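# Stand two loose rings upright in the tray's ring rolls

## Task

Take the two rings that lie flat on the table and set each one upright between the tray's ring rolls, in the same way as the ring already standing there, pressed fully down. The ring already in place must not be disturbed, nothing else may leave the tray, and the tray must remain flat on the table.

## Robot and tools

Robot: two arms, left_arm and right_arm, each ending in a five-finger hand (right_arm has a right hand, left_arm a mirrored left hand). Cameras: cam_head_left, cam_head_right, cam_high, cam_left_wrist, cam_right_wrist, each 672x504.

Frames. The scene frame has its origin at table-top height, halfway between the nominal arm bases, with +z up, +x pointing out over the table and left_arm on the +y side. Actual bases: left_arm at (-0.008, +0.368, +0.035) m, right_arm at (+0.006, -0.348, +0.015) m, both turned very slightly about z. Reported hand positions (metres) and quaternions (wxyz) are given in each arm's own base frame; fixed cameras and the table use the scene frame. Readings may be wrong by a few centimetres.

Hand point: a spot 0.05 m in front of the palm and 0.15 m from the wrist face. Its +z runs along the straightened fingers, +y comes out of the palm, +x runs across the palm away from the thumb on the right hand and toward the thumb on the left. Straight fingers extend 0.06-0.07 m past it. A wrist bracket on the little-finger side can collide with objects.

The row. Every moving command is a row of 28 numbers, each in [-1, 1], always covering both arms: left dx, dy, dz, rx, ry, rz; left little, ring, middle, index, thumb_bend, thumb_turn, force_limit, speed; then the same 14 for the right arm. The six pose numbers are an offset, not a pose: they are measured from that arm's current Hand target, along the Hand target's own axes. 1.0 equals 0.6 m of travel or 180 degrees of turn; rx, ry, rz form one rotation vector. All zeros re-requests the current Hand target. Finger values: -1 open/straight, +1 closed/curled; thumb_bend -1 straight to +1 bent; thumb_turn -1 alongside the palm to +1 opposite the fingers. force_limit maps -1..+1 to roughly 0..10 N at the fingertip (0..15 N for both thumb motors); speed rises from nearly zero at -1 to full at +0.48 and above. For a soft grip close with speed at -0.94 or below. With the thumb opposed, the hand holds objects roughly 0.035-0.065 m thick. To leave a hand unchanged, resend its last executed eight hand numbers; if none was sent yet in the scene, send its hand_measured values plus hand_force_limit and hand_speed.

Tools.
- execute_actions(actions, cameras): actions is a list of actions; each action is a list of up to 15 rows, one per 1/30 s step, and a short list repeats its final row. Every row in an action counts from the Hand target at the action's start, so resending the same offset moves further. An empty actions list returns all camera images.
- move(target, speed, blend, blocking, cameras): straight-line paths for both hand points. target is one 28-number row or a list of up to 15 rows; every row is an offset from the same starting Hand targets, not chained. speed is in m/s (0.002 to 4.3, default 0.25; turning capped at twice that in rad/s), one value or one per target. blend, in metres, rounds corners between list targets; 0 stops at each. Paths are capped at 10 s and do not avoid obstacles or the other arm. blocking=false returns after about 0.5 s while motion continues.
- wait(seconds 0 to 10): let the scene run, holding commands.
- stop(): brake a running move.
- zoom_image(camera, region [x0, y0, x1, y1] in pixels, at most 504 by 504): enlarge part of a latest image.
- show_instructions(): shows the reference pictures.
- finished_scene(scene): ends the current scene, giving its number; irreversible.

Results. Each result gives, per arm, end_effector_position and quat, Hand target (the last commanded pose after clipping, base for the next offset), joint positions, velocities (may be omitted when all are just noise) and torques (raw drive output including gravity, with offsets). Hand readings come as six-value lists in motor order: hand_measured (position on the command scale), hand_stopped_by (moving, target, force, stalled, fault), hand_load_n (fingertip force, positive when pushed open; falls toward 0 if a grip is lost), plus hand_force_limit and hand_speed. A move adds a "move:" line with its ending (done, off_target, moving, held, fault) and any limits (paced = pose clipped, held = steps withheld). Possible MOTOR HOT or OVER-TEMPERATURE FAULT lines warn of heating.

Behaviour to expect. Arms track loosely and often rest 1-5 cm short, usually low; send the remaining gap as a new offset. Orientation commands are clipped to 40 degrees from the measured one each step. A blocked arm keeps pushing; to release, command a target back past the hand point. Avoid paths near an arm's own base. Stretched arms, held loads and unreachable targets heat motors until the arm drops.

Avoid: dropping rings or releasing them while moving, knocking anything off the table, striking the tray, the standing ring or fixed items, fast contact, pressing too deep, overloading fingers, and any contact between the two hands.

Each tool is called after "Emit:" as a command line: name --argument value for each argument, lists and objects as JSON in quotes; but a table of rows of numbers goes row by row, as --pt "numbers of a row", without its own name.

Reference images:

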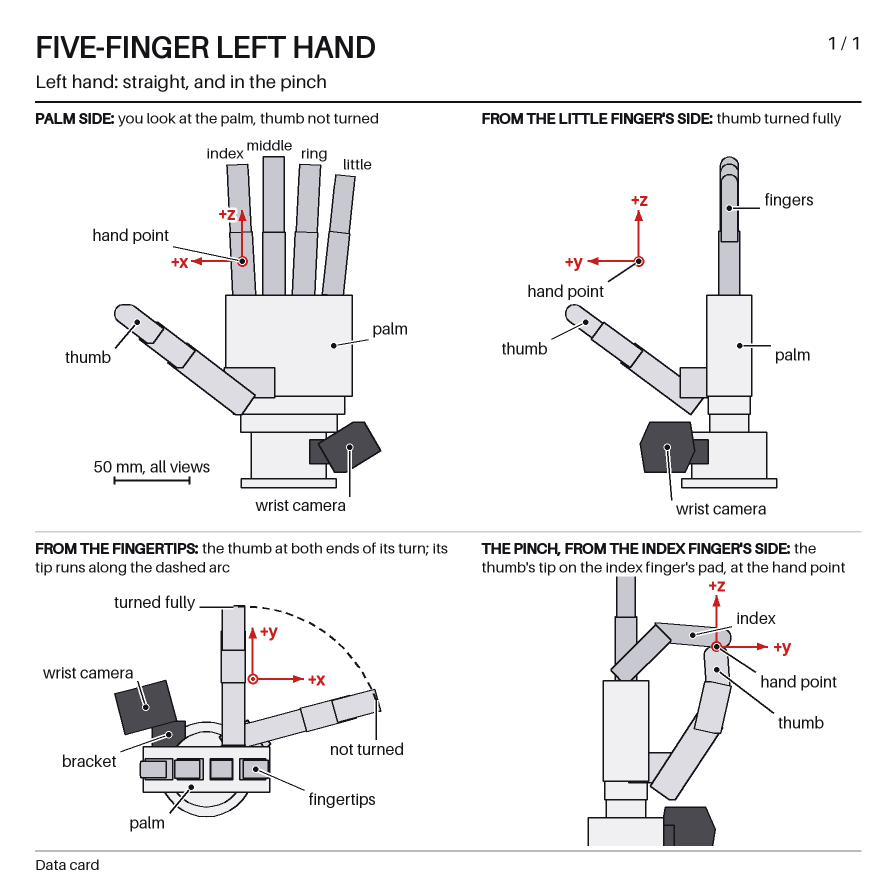

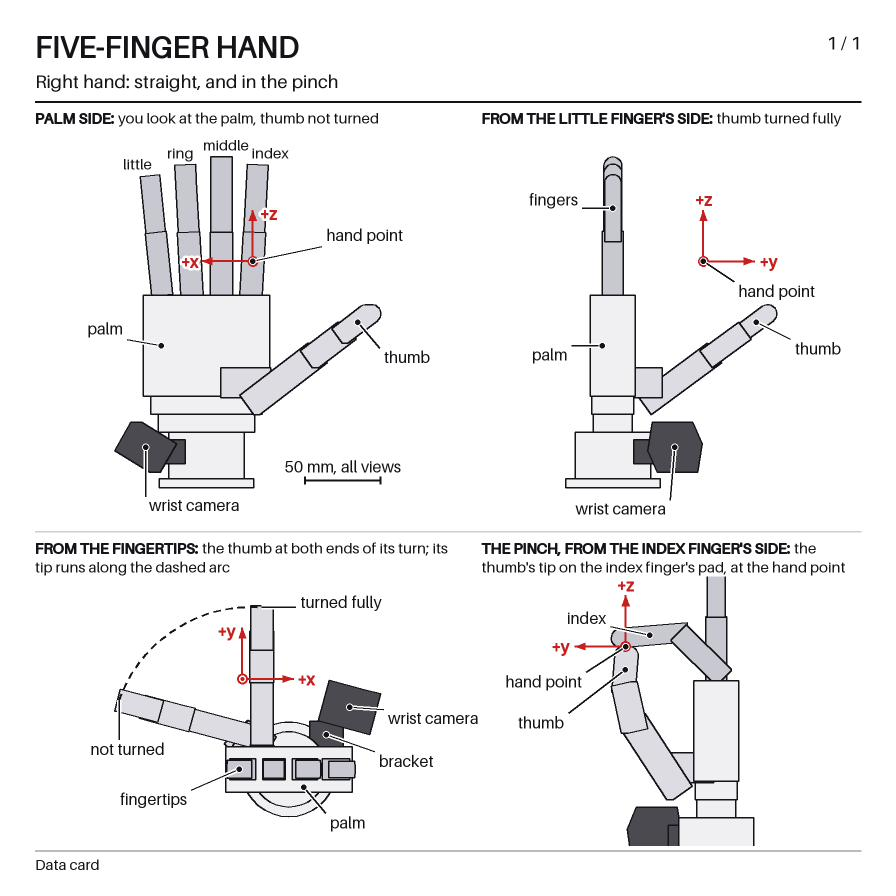

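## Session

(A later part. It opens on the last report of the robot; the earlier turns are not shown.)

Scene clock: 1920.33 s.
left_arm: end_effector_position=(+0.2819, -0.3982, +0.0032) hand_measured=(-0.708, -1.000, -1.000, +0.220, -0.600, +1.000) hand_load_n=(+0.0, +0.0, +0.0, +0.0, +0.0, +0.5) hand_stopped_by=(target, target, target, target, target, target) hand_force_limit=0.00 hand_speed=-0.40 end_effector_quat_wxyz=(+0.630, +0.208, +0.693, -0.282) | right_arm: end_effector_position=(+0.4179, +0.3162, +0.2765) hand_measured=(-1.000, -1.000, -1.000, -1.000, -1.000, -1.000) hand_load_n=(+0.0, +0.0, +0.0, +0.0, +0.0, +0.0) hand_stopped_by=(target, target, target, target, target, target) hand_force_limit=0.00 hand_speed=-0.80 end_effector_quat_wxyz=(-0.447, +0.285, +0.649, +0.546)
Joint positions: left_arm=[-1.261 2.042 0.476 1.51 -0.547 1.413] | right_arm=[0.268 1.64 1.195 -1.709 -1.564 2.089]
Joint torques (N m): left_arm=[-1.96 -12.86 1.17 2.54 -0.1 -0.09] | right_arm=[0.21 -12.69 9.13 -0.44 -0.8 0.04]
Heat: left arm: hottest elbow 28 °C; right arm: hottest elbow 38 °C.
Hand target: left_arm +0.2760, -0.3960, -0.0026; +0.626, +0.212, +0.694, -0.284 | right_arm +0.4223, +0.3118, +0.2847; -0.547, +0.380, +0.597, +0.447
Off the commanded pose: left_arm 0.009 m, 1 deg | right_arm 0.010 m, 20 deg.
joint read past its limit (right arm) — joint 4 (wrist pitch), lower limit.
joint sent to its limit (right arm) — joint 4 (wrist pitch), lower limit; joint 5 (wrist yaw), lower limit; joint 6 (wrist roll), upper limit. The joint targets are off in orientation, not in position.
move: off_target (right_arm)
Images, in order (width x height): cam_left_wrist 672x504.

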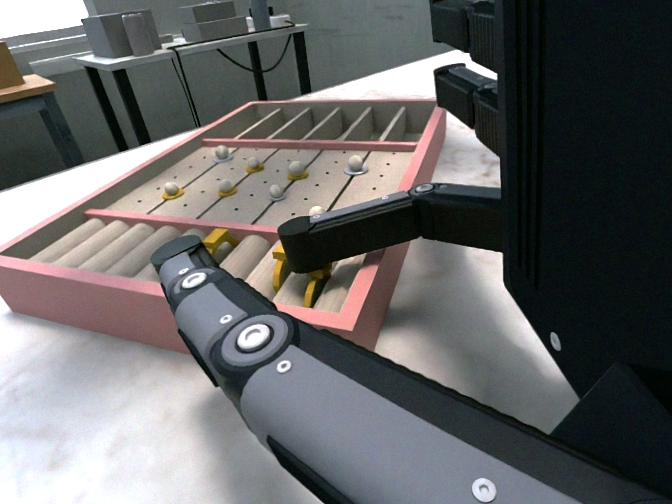

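Emit:
move --target '[-0.0025,0.0048,-0.0079,0,0,0,-1,-1,-1,0.22,-0.6,1.0,0.0,-0.4,0,0,0,0,0,0,-1,-1,-1,-1,-1,-1,0,-0.8]' --speed 0.03 --cameras '["cam_left_wrist"]'

Emit:
zoom_image --camera "cam_left_wrist" --region '[230, 215, 390, 335]'

Scene clock: 1922.60 s.
left_arm: end_effector_position=(+0.2800, -0.3920, +0.0026) hand_measured=(-0.708, -1.000, -1.000, +0.220, -0.600, +1.000) hand_load_n=(+0.0, +0.0, +0.0, +0.0, +0.0, +0.0) hand_stopped_by=(target, target, target, target, target, target) hand_force_limit=0.00 hand_speed=-0.40 end_effector_quat_wxyz=(+0.629, +0.209, +0.694, -0.281) | right_arm: end_effector_position=(+0.4179, +0.3162, +0.2765) hand_measured=(-1.000, -1.000, -1.000, -1.000, -1.000, -1.000) hand_load_n=(+0.0, +0.0, +0.0, +0.0, +0.0, +0.0) hand_stopped_by=(target, target, target, target, target, target) hand_force_limit=0.00 hand_speed=-0.80 end_effector_quat_wxyz=(-0.447, +0.285, +0.649, +0.546)
Joint positions: left_arm=[-1.261 2.042 0.46 1.524 -0.547 1.413] | right_arm=[0.268 1.64 1.195 -1.709 -1.564 2.089]
Joint torques (N m): left_arm=[-2.14 -13.68 0.94 2.09 -0.1 -0.07] | right_arm=[-0.44 -13.16 9.13 -0.69 -0.8 0.01]
Heat: left arm: hottest elbow 28 °C; right arm: hottest elbow 38 °C.
Hand target: left_arm +0.2745, -0.3907, -0.0012; +0.627, +0.211, +0.694, -0.285 | right_arm +0.4223, +0.3118, +0.2847; -0.547, +0.380, +0.597, +0.447
Off the commanded pose: left_arm 0.007 m, 1 deg | right_arm 0.010 m, 20 deg.
joint read past its limit (right arm) — joint 4 (wrist pitch), lower limit.
joint sent to its limit (right arm) — joint 4 (wrist pitch), lower limit; joint 5 (wrist yaw), lower limit; joint 6 (wrist roll), upper limit. The joint targets are off in orientation, not in position.
move: off_target (right_arm)
Images, in order (width x height): cam_left_wrist 672x504.

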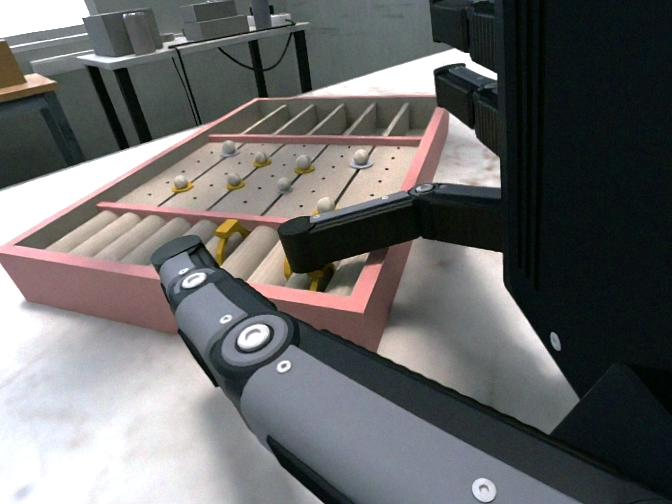

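Scaled by 3.150.

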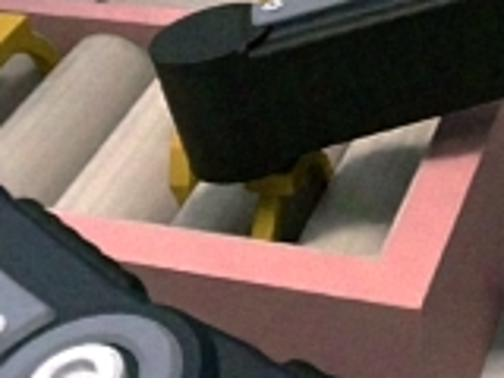

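Emit:
move --pt "-0.015 0 0 0 0 0 -1 -1 -1 0.22 -0.6 1.0 0.0 -0.6 0 0 0 0 0 0 -1 -1 -1 -1 -1 -1 0 -0.8" --pt "-0.10 0 0 0 0 0 -1 -1 -1 0.22 -0.6 1.0 0.0 -0.6 0 0 0 0 0 0 -1 -1 -1 -1 -1 -1 0 -0.8" --pt "-0.10 -0.06 -0.02 0 0 0 -1 -1 -1 -0.5 0.3 1.0 0.0 -0.4 0 0 0 0 0 0 -1 -1 -1 -1 -1 -1 0 -0.8" --speed 0.1 --cameras '["cam_left_wrist", "cam_high"]'

Emit:
zoom_image --camera "cam_left_wrist" --region '[150, 290, 330, 410]'

Emit:
zoom_image --camera "cam_high" --region '[322, 170, 352, 200]'

Scene clock: 1928.67 s.
left_arm: end_effector_position=(+0.2508, -0.3955, +0.0524) hand_measured=(-0.708, -1.000, -1.000, -0.500, +0.300, +1.000) hand_load_n=(+0.0, +0.0, +0.0, +0.0, +0.5, +0.0) hand_stopped_by=(target, target, target, target, target, target) hand_force_limit=0.00 hand_speed=-0.40 end_effector_quat_wxyz=(+0.623, +0.221, +0.699, -0.270) | right_arm: end_effector_position=(+0.4179, +0.3162, +0.2765) hand_measured=(-1.000, -1.000, -1.000, -1.000, -1.000, -1.000) hand_load_n=(+0.0, +0.0, +0.0, +0.0, +0.0, +0.0) hand_stopped_by=(target, target, target, target, target, target) hand_force_limit=0.00 hand_speed=-0.80 end_effector_quat_wxyz=(-0.447, +0.285, +0.649, +0.546)
Joint positions: left_arm=[-1.351 1.79 0.421 1.274 -0.633 1.412] | right_arm=[0.268 1.64 1.195 -1.709 -1.564 2.089]
Joint torques (N m): left_arm=[-1.67 -14.51 5.31 1.37 -0.07 -0.14] | right_arm=[0.21 -12.98 9.21 -0.58 -0.78 0.01]
Heat: left arm: hottest elbow 28 °C; right arm: hottest elbow 38 °C.
Hand target: left_arm +0.2496, -0.4059, +0.0634; +0.626, +0.212, +0.694, -0.284 | right_arm +0.4223, +0.3118, +0.2847; -0.547, +0.380, +0.597, +0.447
Off the commanded pose: left_arm 0.015 m, 2 deg | right_arm 0.010 m, 20 deg.
joint read past its limit (right arm) — joint 4 (wrist pitch), lower limit.
joint sent to its limit (right arm) — joint 4 (wrist pitch), lower limit; joint 5 (wrist yaw), lower limit; joint 6 (wrist roll), upper limit. The joint targets are off in orientation, not in position.
move: off_target (left_arm, right_arm); target 3's new numbers were sent with left_arm's hand 0.015 m and 2 deg from that target
Images, in order (width x height): cam_high 672x504, cam_left_wrist 672x504.

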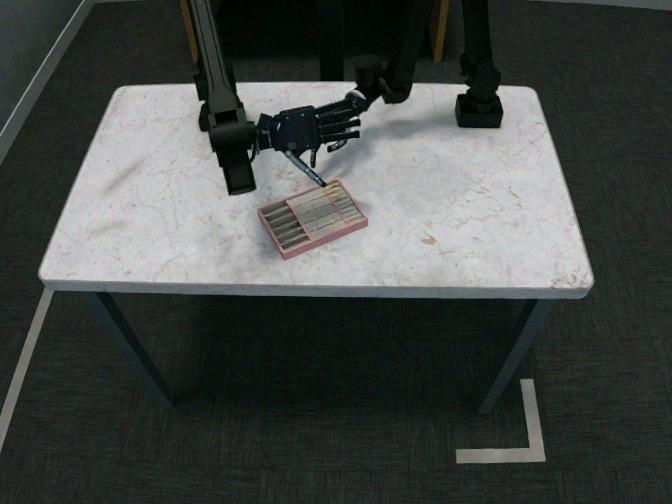

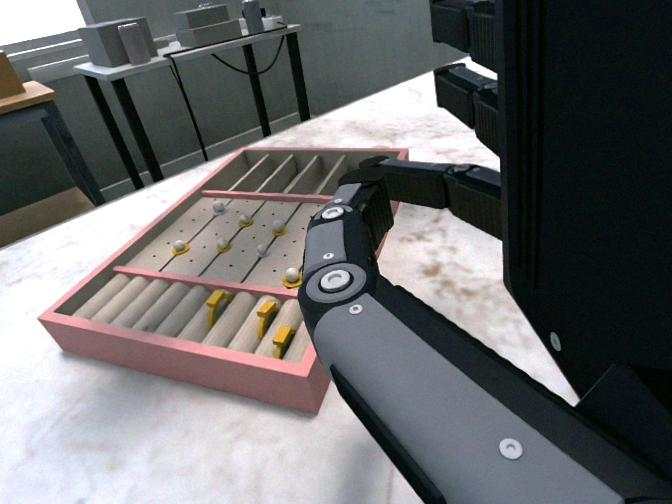

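Scaled by 2.800.

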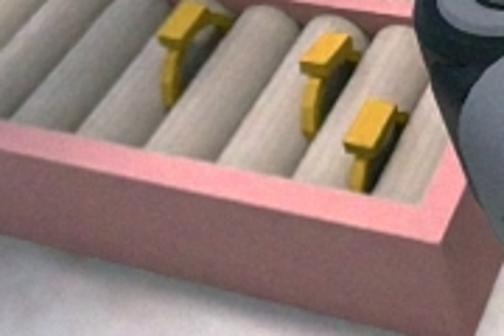

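Scaled by 16.800.

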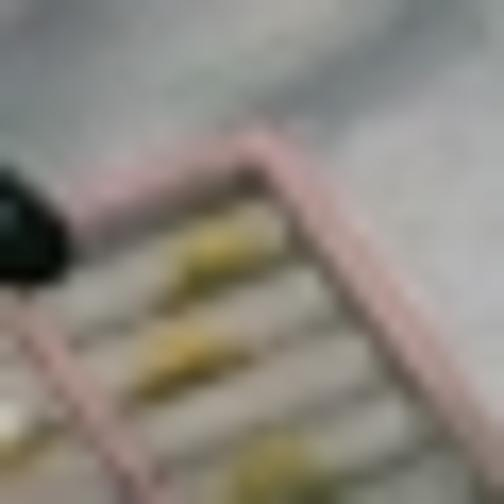

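Emit:
zoom_image --camera "cam_left_wrist" --region '[195, 280, 315, 380]'

Scaled by 4.200.

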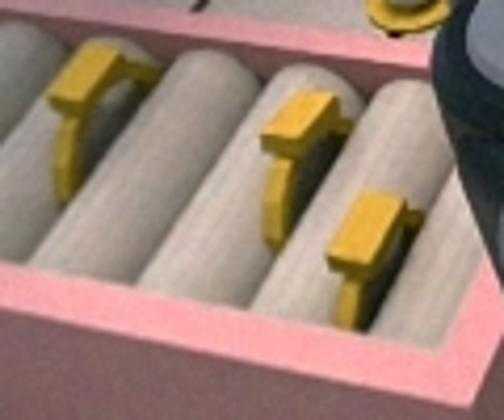

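Emit:
move --pt "0.0342 0.0648 0.0952 0 0 0 -1 -1 -1 0.22 -0.6 1.0 0.0 -0.3 0 0 0 0 0 0 -1 -1 -1 -1 -1 -1 0 -0.8" --pt "0.07 0.0757 0.0628 0 0 0 -1 -1 -1 0.22 -0.6 1.0 0.0 -0.3 0 0 0 0 0 0 -1 -1 -1 -1 -1 -1 0 -0.8" --pt "0.0947 0.078 0.0603 0 0 0 -1 -1 -1 0.22 -0.6 1.0 0.0 -0.3 0 0 0 0 0 0 -1 -1 -1 -1 -1 -1 0 -0.8" --speed 0.08 --cameras '["cam_left_wrist"]'

Emit:
zoom_image --camera "cam_left_wrist" --region '[230, 215, 390, 335]'

Scene clock: 1941.50 s.
left_arm: end_effector_position=(+0.3042, -0.3956, +0.0017) hand_measured=(-0.708, -1.000, -1.000, +0.220, -0.600, +1.000) hand_load_n=(+0.0, +0.0, +0.0, +0.0, +0.0, +0.0) hand_stopped_by=(target, target, target, target, target, target) hand_force_limit=0.00 hand_speed=-0.30 end_effector_quat_wxyz=(+0.626, +0.210, +0.697, -0.280) | right_arm: end_effector_position=(+0.4179, +0.3162, +0.2765) hand_measured=(-1.000, -1.000, -1.000, -1.000, -1.000, -1.000) hand_load_n=(+0.0, +0.5, +0.0, +0.0, +0.0, +0.0) hand_stopped_by=(target, target, target, target, target, target) hand_force_limit=0.00 hand_speed=-0.80 end_effector_quat_wxyz=(-0.447, +0.285, +0.649, +0.546)
Joint positions: left_arm=[-1.195 2.037 0.49 1.48 -0.481 1.413] | right_arm=[0.268 1.64 1.195 -1.709 -1.564 2.089]
Joint torques (N m): left_arm=[-1.9 -13.1 2.14 2.54 -0.04 -0.04] | right_arm=[-0.09 -13.22 9.16 -0.59 -0.78 -0.01]
Heat: left arm: hottest elbow 28 °C; right arm: hottest elbow 38 °C.
Hand target: left_arm +0.3000, -0.3983, -0.0007; +0.627, +0.211, +0.694, -0.285 | right_arm +0.4223, +0.3118, +0.2847; -0.547, +0.380, +0.597, +0.447
Off the commanded pose: left_arm 0.006 m, 1 deg | right_arm 0.010 m, 20 deg.
joint read past its limit (right arm) — joint 4 (wrist pitch), lower limit.
joint sent to its limit (right arm) — joint 4 (wrist pitch), lower limit; joint 5 (wrist yaw), lower limit; joint 6 (wrist roll), upper limit. The joint targets are off in orientation, not in position.
move: off_target (right_arm)
Images, in order (width x height): cam_left_wrist 672x504.

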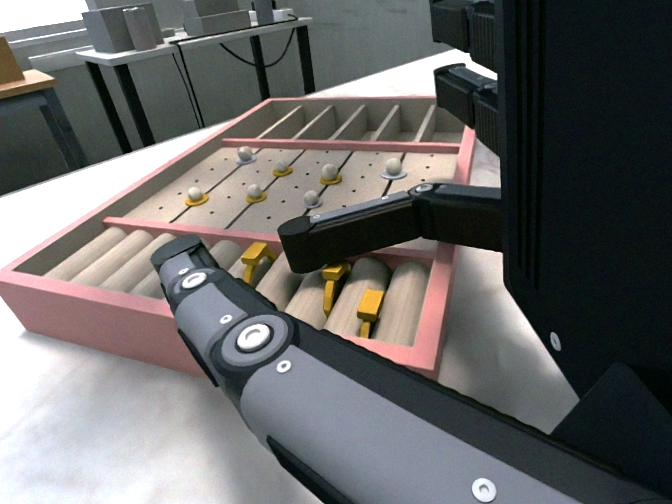

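Scaled by 3.150.

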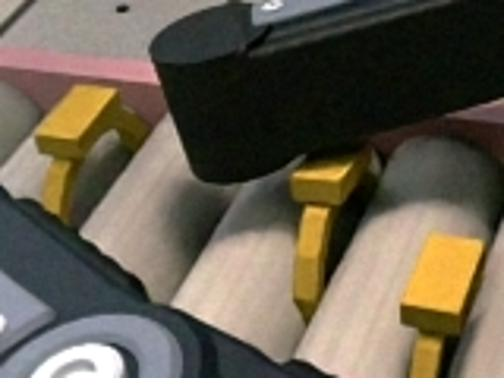

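Emit:
move --target '[0.0026,0.0056,-0.0087,0,0,0,-1,-1,-1,0.22,-0.6,1.0,0.0,-0.3,0,0,0,0,0,0,-1,-1,-1,-1,-1,-1,0,-0.8]' --speed 0.03 --cameras '["cam_left_wrist"]'

Scene clock: 1955.07 s.
left_arm: end_effector_position=(+0.3033, -0.3932, +0.0019) hand_measured=(-0.708, -1.000, -1.000, +0.220, -0.600, +1.000) hand_load_n=(+0.0, +0.0, +0.0, +0.0, +0.0, +0.0) hand_stopped_by=(target, target, target, target, target, target) hand_force_limit=0.00 hand_speed=-0.30 end_effector_quat_wxyz=(+0.628, +0.208, +0.695, -0.282) | right_arm: end_effector_position=(+0.4179, +0.3162, +0.2765) hand_measured=(-1.000, -1.000, -1.000, -1.000, -1.000, -1.000) hand_load_n=(+0.0, +0.0, +0.0, +0.0, +0.0, +0.0) hand_stopped_by=(target, target, target, target, target, target) hand_force_limit=0.00 hand_speed=-0.80 end_effector_quat_wxyz=(-0.447, +0.285, +0.649, +0.546)
Joint positions: left_arm=[-1.195 2.044 0.483 1.502 -0.481 1.413] | right_arm=[0.268 1.64 1.195 -1.709 -1.564 2.089]
Joint torques (N m): left_arm=[-1.38 -13.16 1.32 2.33 0.05 -0.04] | right_arm=[-0.62 -13.04 9.28 -0.65 -0.79 0.04]
Heat: left arm: hottest elbow 27 °C; right arm: hottest elbow 38 °C.
Hand target: left_arm +0.2981, -0.3926, -0.0024; +0.627, +0.211, +0.694, -0.285 | right_arm +0.4223, +0.3118, +0.2847; -0.547, +0.380, +0.597, +0.447
Off the commanded pose: left_arm 0.007 m, 1 deg | right_arm 0.010 m, 20 deg.
joint read past its limit (right arm) — joint 4 (wrist pitch), lower limit.
joint sent to its limit (right arm) — joint 4 (wrist pitch), lower limit; joint 5 (wrist yaw), lower limit; joint 6 (wrist roll), upper limit. The joint targets are off in orientation, not in position.
move: off_target (right_arm)
Images, in order (width x height): cam_left_wrist 672x504.

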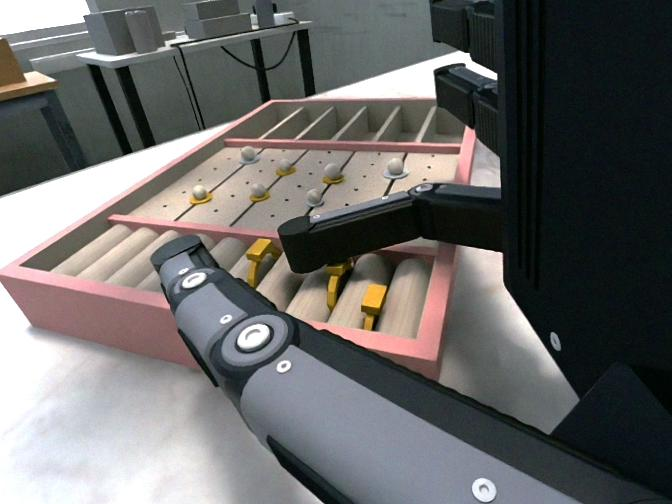

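Emit:
move --pt "-0.015 0 0 0 0 0 -1 -1 -1 0.22 -0.6 1.0 0.0 -0.3 0 0 0 0 0 0 -1 -1 -1 -1 -1 -1 0 -0.8" --pt "-0.10 0 0 0 0 0 -1 -1 -1 0.22 -0.6 1.0 0.0 -0.3 0 0 0 0 0 0 -1 -1 -1 -1 -1 -1 0 -0.8" --pt "-0.10 -0.06 -0.02 0 0 0 -1 -1 -1 -0.5 0.3 1.0 0.0 -0.3 0 0 0 0 0 0 -1 -1 -1 -1 -1 -1 0 -0.8" --speed '[0.04,0.12,0.12]' --cameras '["cam_left_wrist"]'

Emit:
zoom_image --camera "cam_left_wrist" --region '[150, 290, 330, 410]'

Scene clock: 1960.60 s.
left_arm: end_effector_position=(+0.2741, -0.4009, +0.0525) hand_measured=(-0.708, -1.000, -1.000, -0.500, +0.300, +1.000) hand_load_n=(+0.0, +0.0, +0.0, +0.0, +0.0, +0.0) hand_stopped_by=(target, target, target, target, target, target) hand_force_limit=0.00 hand_speed=-0.30 end_effector_quat_wxyz=(+0.624, +0.218, +0.699, -0.275) | right_arm: end_effector_position=(+0.4179, +0.3162, +0.2765) hand_measured=(-1.000, -1.000, -1.000, -1.000, -1.000, -1.000) hand_load_n=(+0.0, +0.0, +0.0, +0.0, +0.0, +0.0) hand_stopped_by=(target, target, target, target, target, target) hand_force_limit=0.00 hand_speed=-0.80 end_effector_quat_wxyz=(-0.447, +0.285, +0.649, +0.546)
Joint positions: left_arm=[-1.284 1.804 0.449 1.271 -0.565 1.413] | right_arm=[0.268 1.64 1.195 -1.709 -1.564 2.089]
Joint torques (N m): left_arm=[-1.08 -14.74 5.03 1.39 -0.08 -0.08] | right_arm=[-0.21 -12.69 9.17 -0.69 -0.8 0.03]
Heat: left arm: hottest elbow 27 °C; right arm: hottest elbow 38 °C.
Hand target: left_arm +0.2732, -0.4079, +0.0624; +0.627, +0.211, +0.694, -0.285 | right_arm +0.4223, +0.3118, +0.2847; -0.547, +0.380, +0.597, +0.447
Off the commanded pose: left_arm 0.012 m, 1 deg | right_arm 0.010 m, 20 deg.
joint read past its limit (right arm) — joint 4 (wrist pitch), lower limit.
joint sent to its limit (right arm) — joint 4 (wrist pitch), lower limit; joint 5 (wrist yaw), lower limit; joint 6 (wrist roll), upper limit. The joint targets are off in orientation, not in position.
move: off_target (left_arm, right_arm); target 3's new numbers were sent with left_arm's hand 0.012 m and 1 deg from that target
Images, in order (width x height): cam_left_wrist 672x504.

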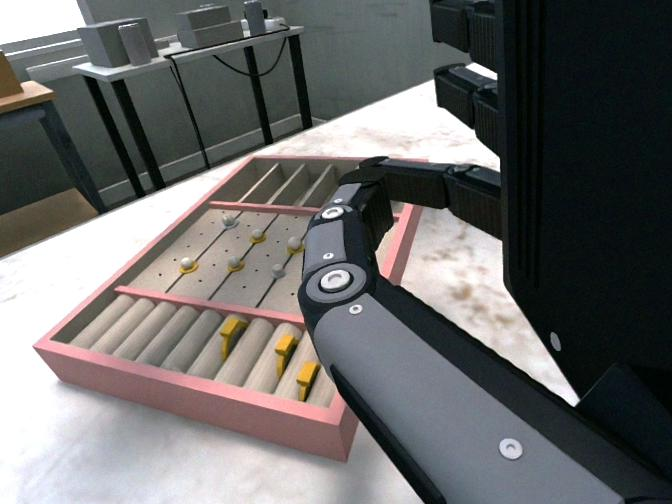

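Scaled by 2.800.

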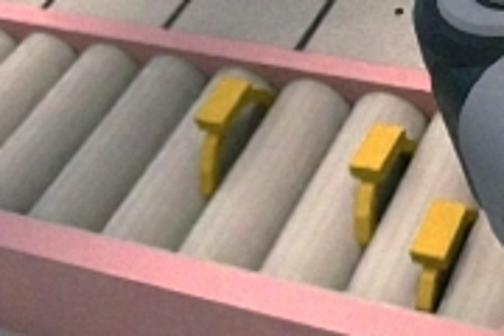

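Emit:
move --target '[-0.2,-0.06,-0.15,0,0,0,-1,-1,-1,-0.5,0.3,1.0,0.0,-0.3,0,0,0,0,0,0,-1,-1,-1,-1,-1,-1,0,-0.8]' --speed 0.15 --cameras '["all"]'

Scene clock: 1963.67 s.
left_arm: end_effector_position=(+0.2011, -0.3633, +0.1828) hand_measured=(-0.708, -1.000, -1.000, -0.500, +0.300, +1.000) hand_load_n=(+0.0, +0.0, +0.0, +0.0, +0.0, +0.5) hand_stopped_by=(target, target, target, target, target, target) hand_force_limit=0.00 hand_speed=-0.30 end_effector_quat_wxyz=(+0.627, +0.218, +0.696, -0.273) | right_arm: end_effector_position=(+0.4179, +0.3162, +0.2765) hand_measured=(-1.000, -1.000, -1.000, -1.000, -1.000, -1.000) hand_load_n=(+0.0, +0.0, +0.0, +0.0, +0.0, +0.0) hand_stopped_by=(target, target, target, target, target, target) hand_force_limit=0.00 hand_speed=-0.80 end_effector_quat_wxyz=(-0.447, +0.285, +0.649, +0.546)
Joint positions: left_arm=[-1.5 1.161 0.391 0.679 -0.785 1.4] | right_arm=[0.268 1.64 1.195 -1.709 -1.564 2.089]
Joint torques (N m): left_arm=[-1.61 -8.64 9.36 1.11 -0.08 -0.1] | right_arm=[0.09 -13.51 9.1 -0.5 -0.78 0.02]
Heat: left arm: hottest elbow 27 °C; right arm: hottest elbow 38 °C.
Hand target: left_arm +0.1974, -0.3678, +0.1905; +0.627, +0.211, +0.694, -0.284 | right_arm +0.4223, +0.3118, +0.2847; -0.547, +0.380, +0.597, +0.447
Off the commanded pose: left_arm 0.010 m, 2 deg | right_arm 0.010 m, 20 deg.
joint read past its limit (right arm) — joint 4 (wrist pitch), lower limit.
joint sent to its limit (right arm) — joint 4 (wrist pitch), lower limit; joint 5 (wrist yaw), lower limit; joint 6 (wrist roll), upper limit. The joint targets are off in orientation, not in position.
move: off_target (right_arm)

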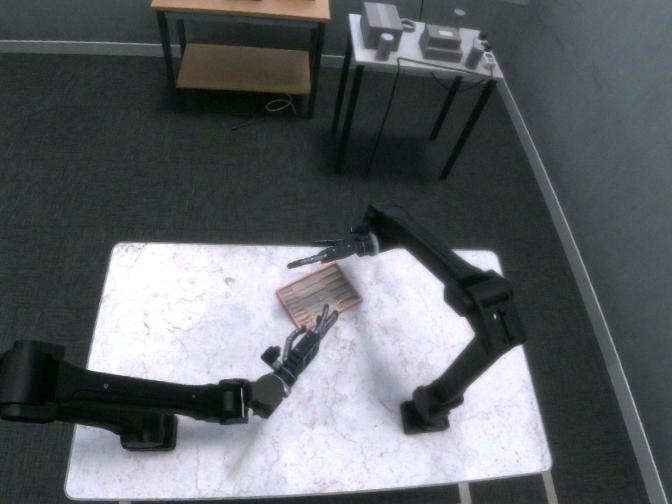

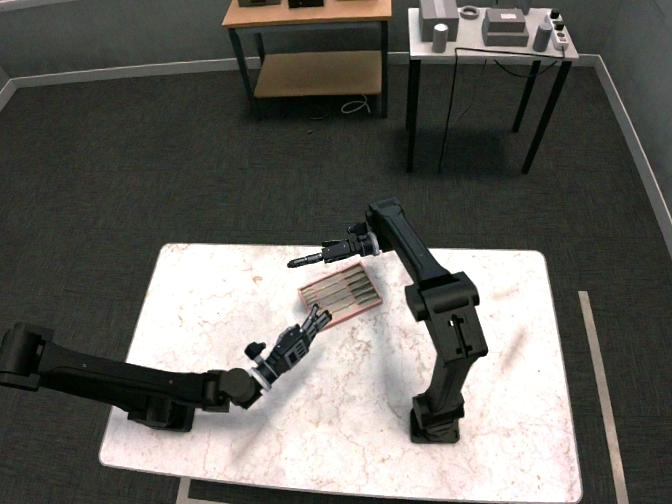

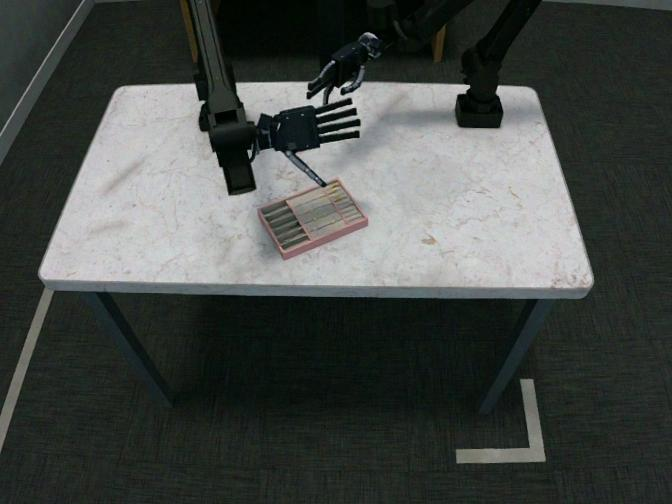

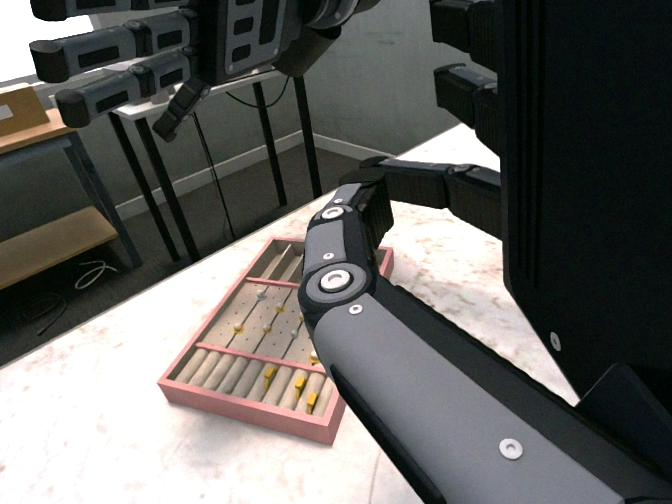

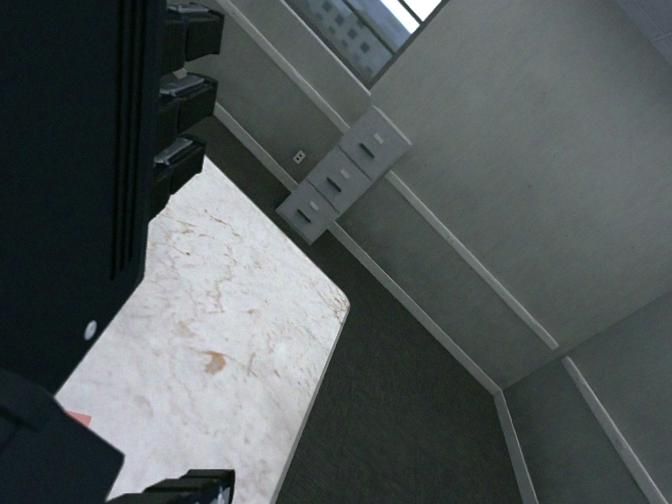

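Emit:
zoom_image --camera "cam_left_wrist" --region '[150, 220, 400, 450]'

Scaled by 2.016.

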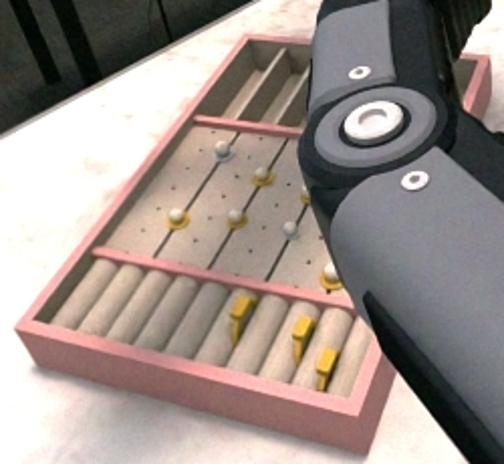

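Emit:
finished_scene --scene 1

The scene is finished: the task was done.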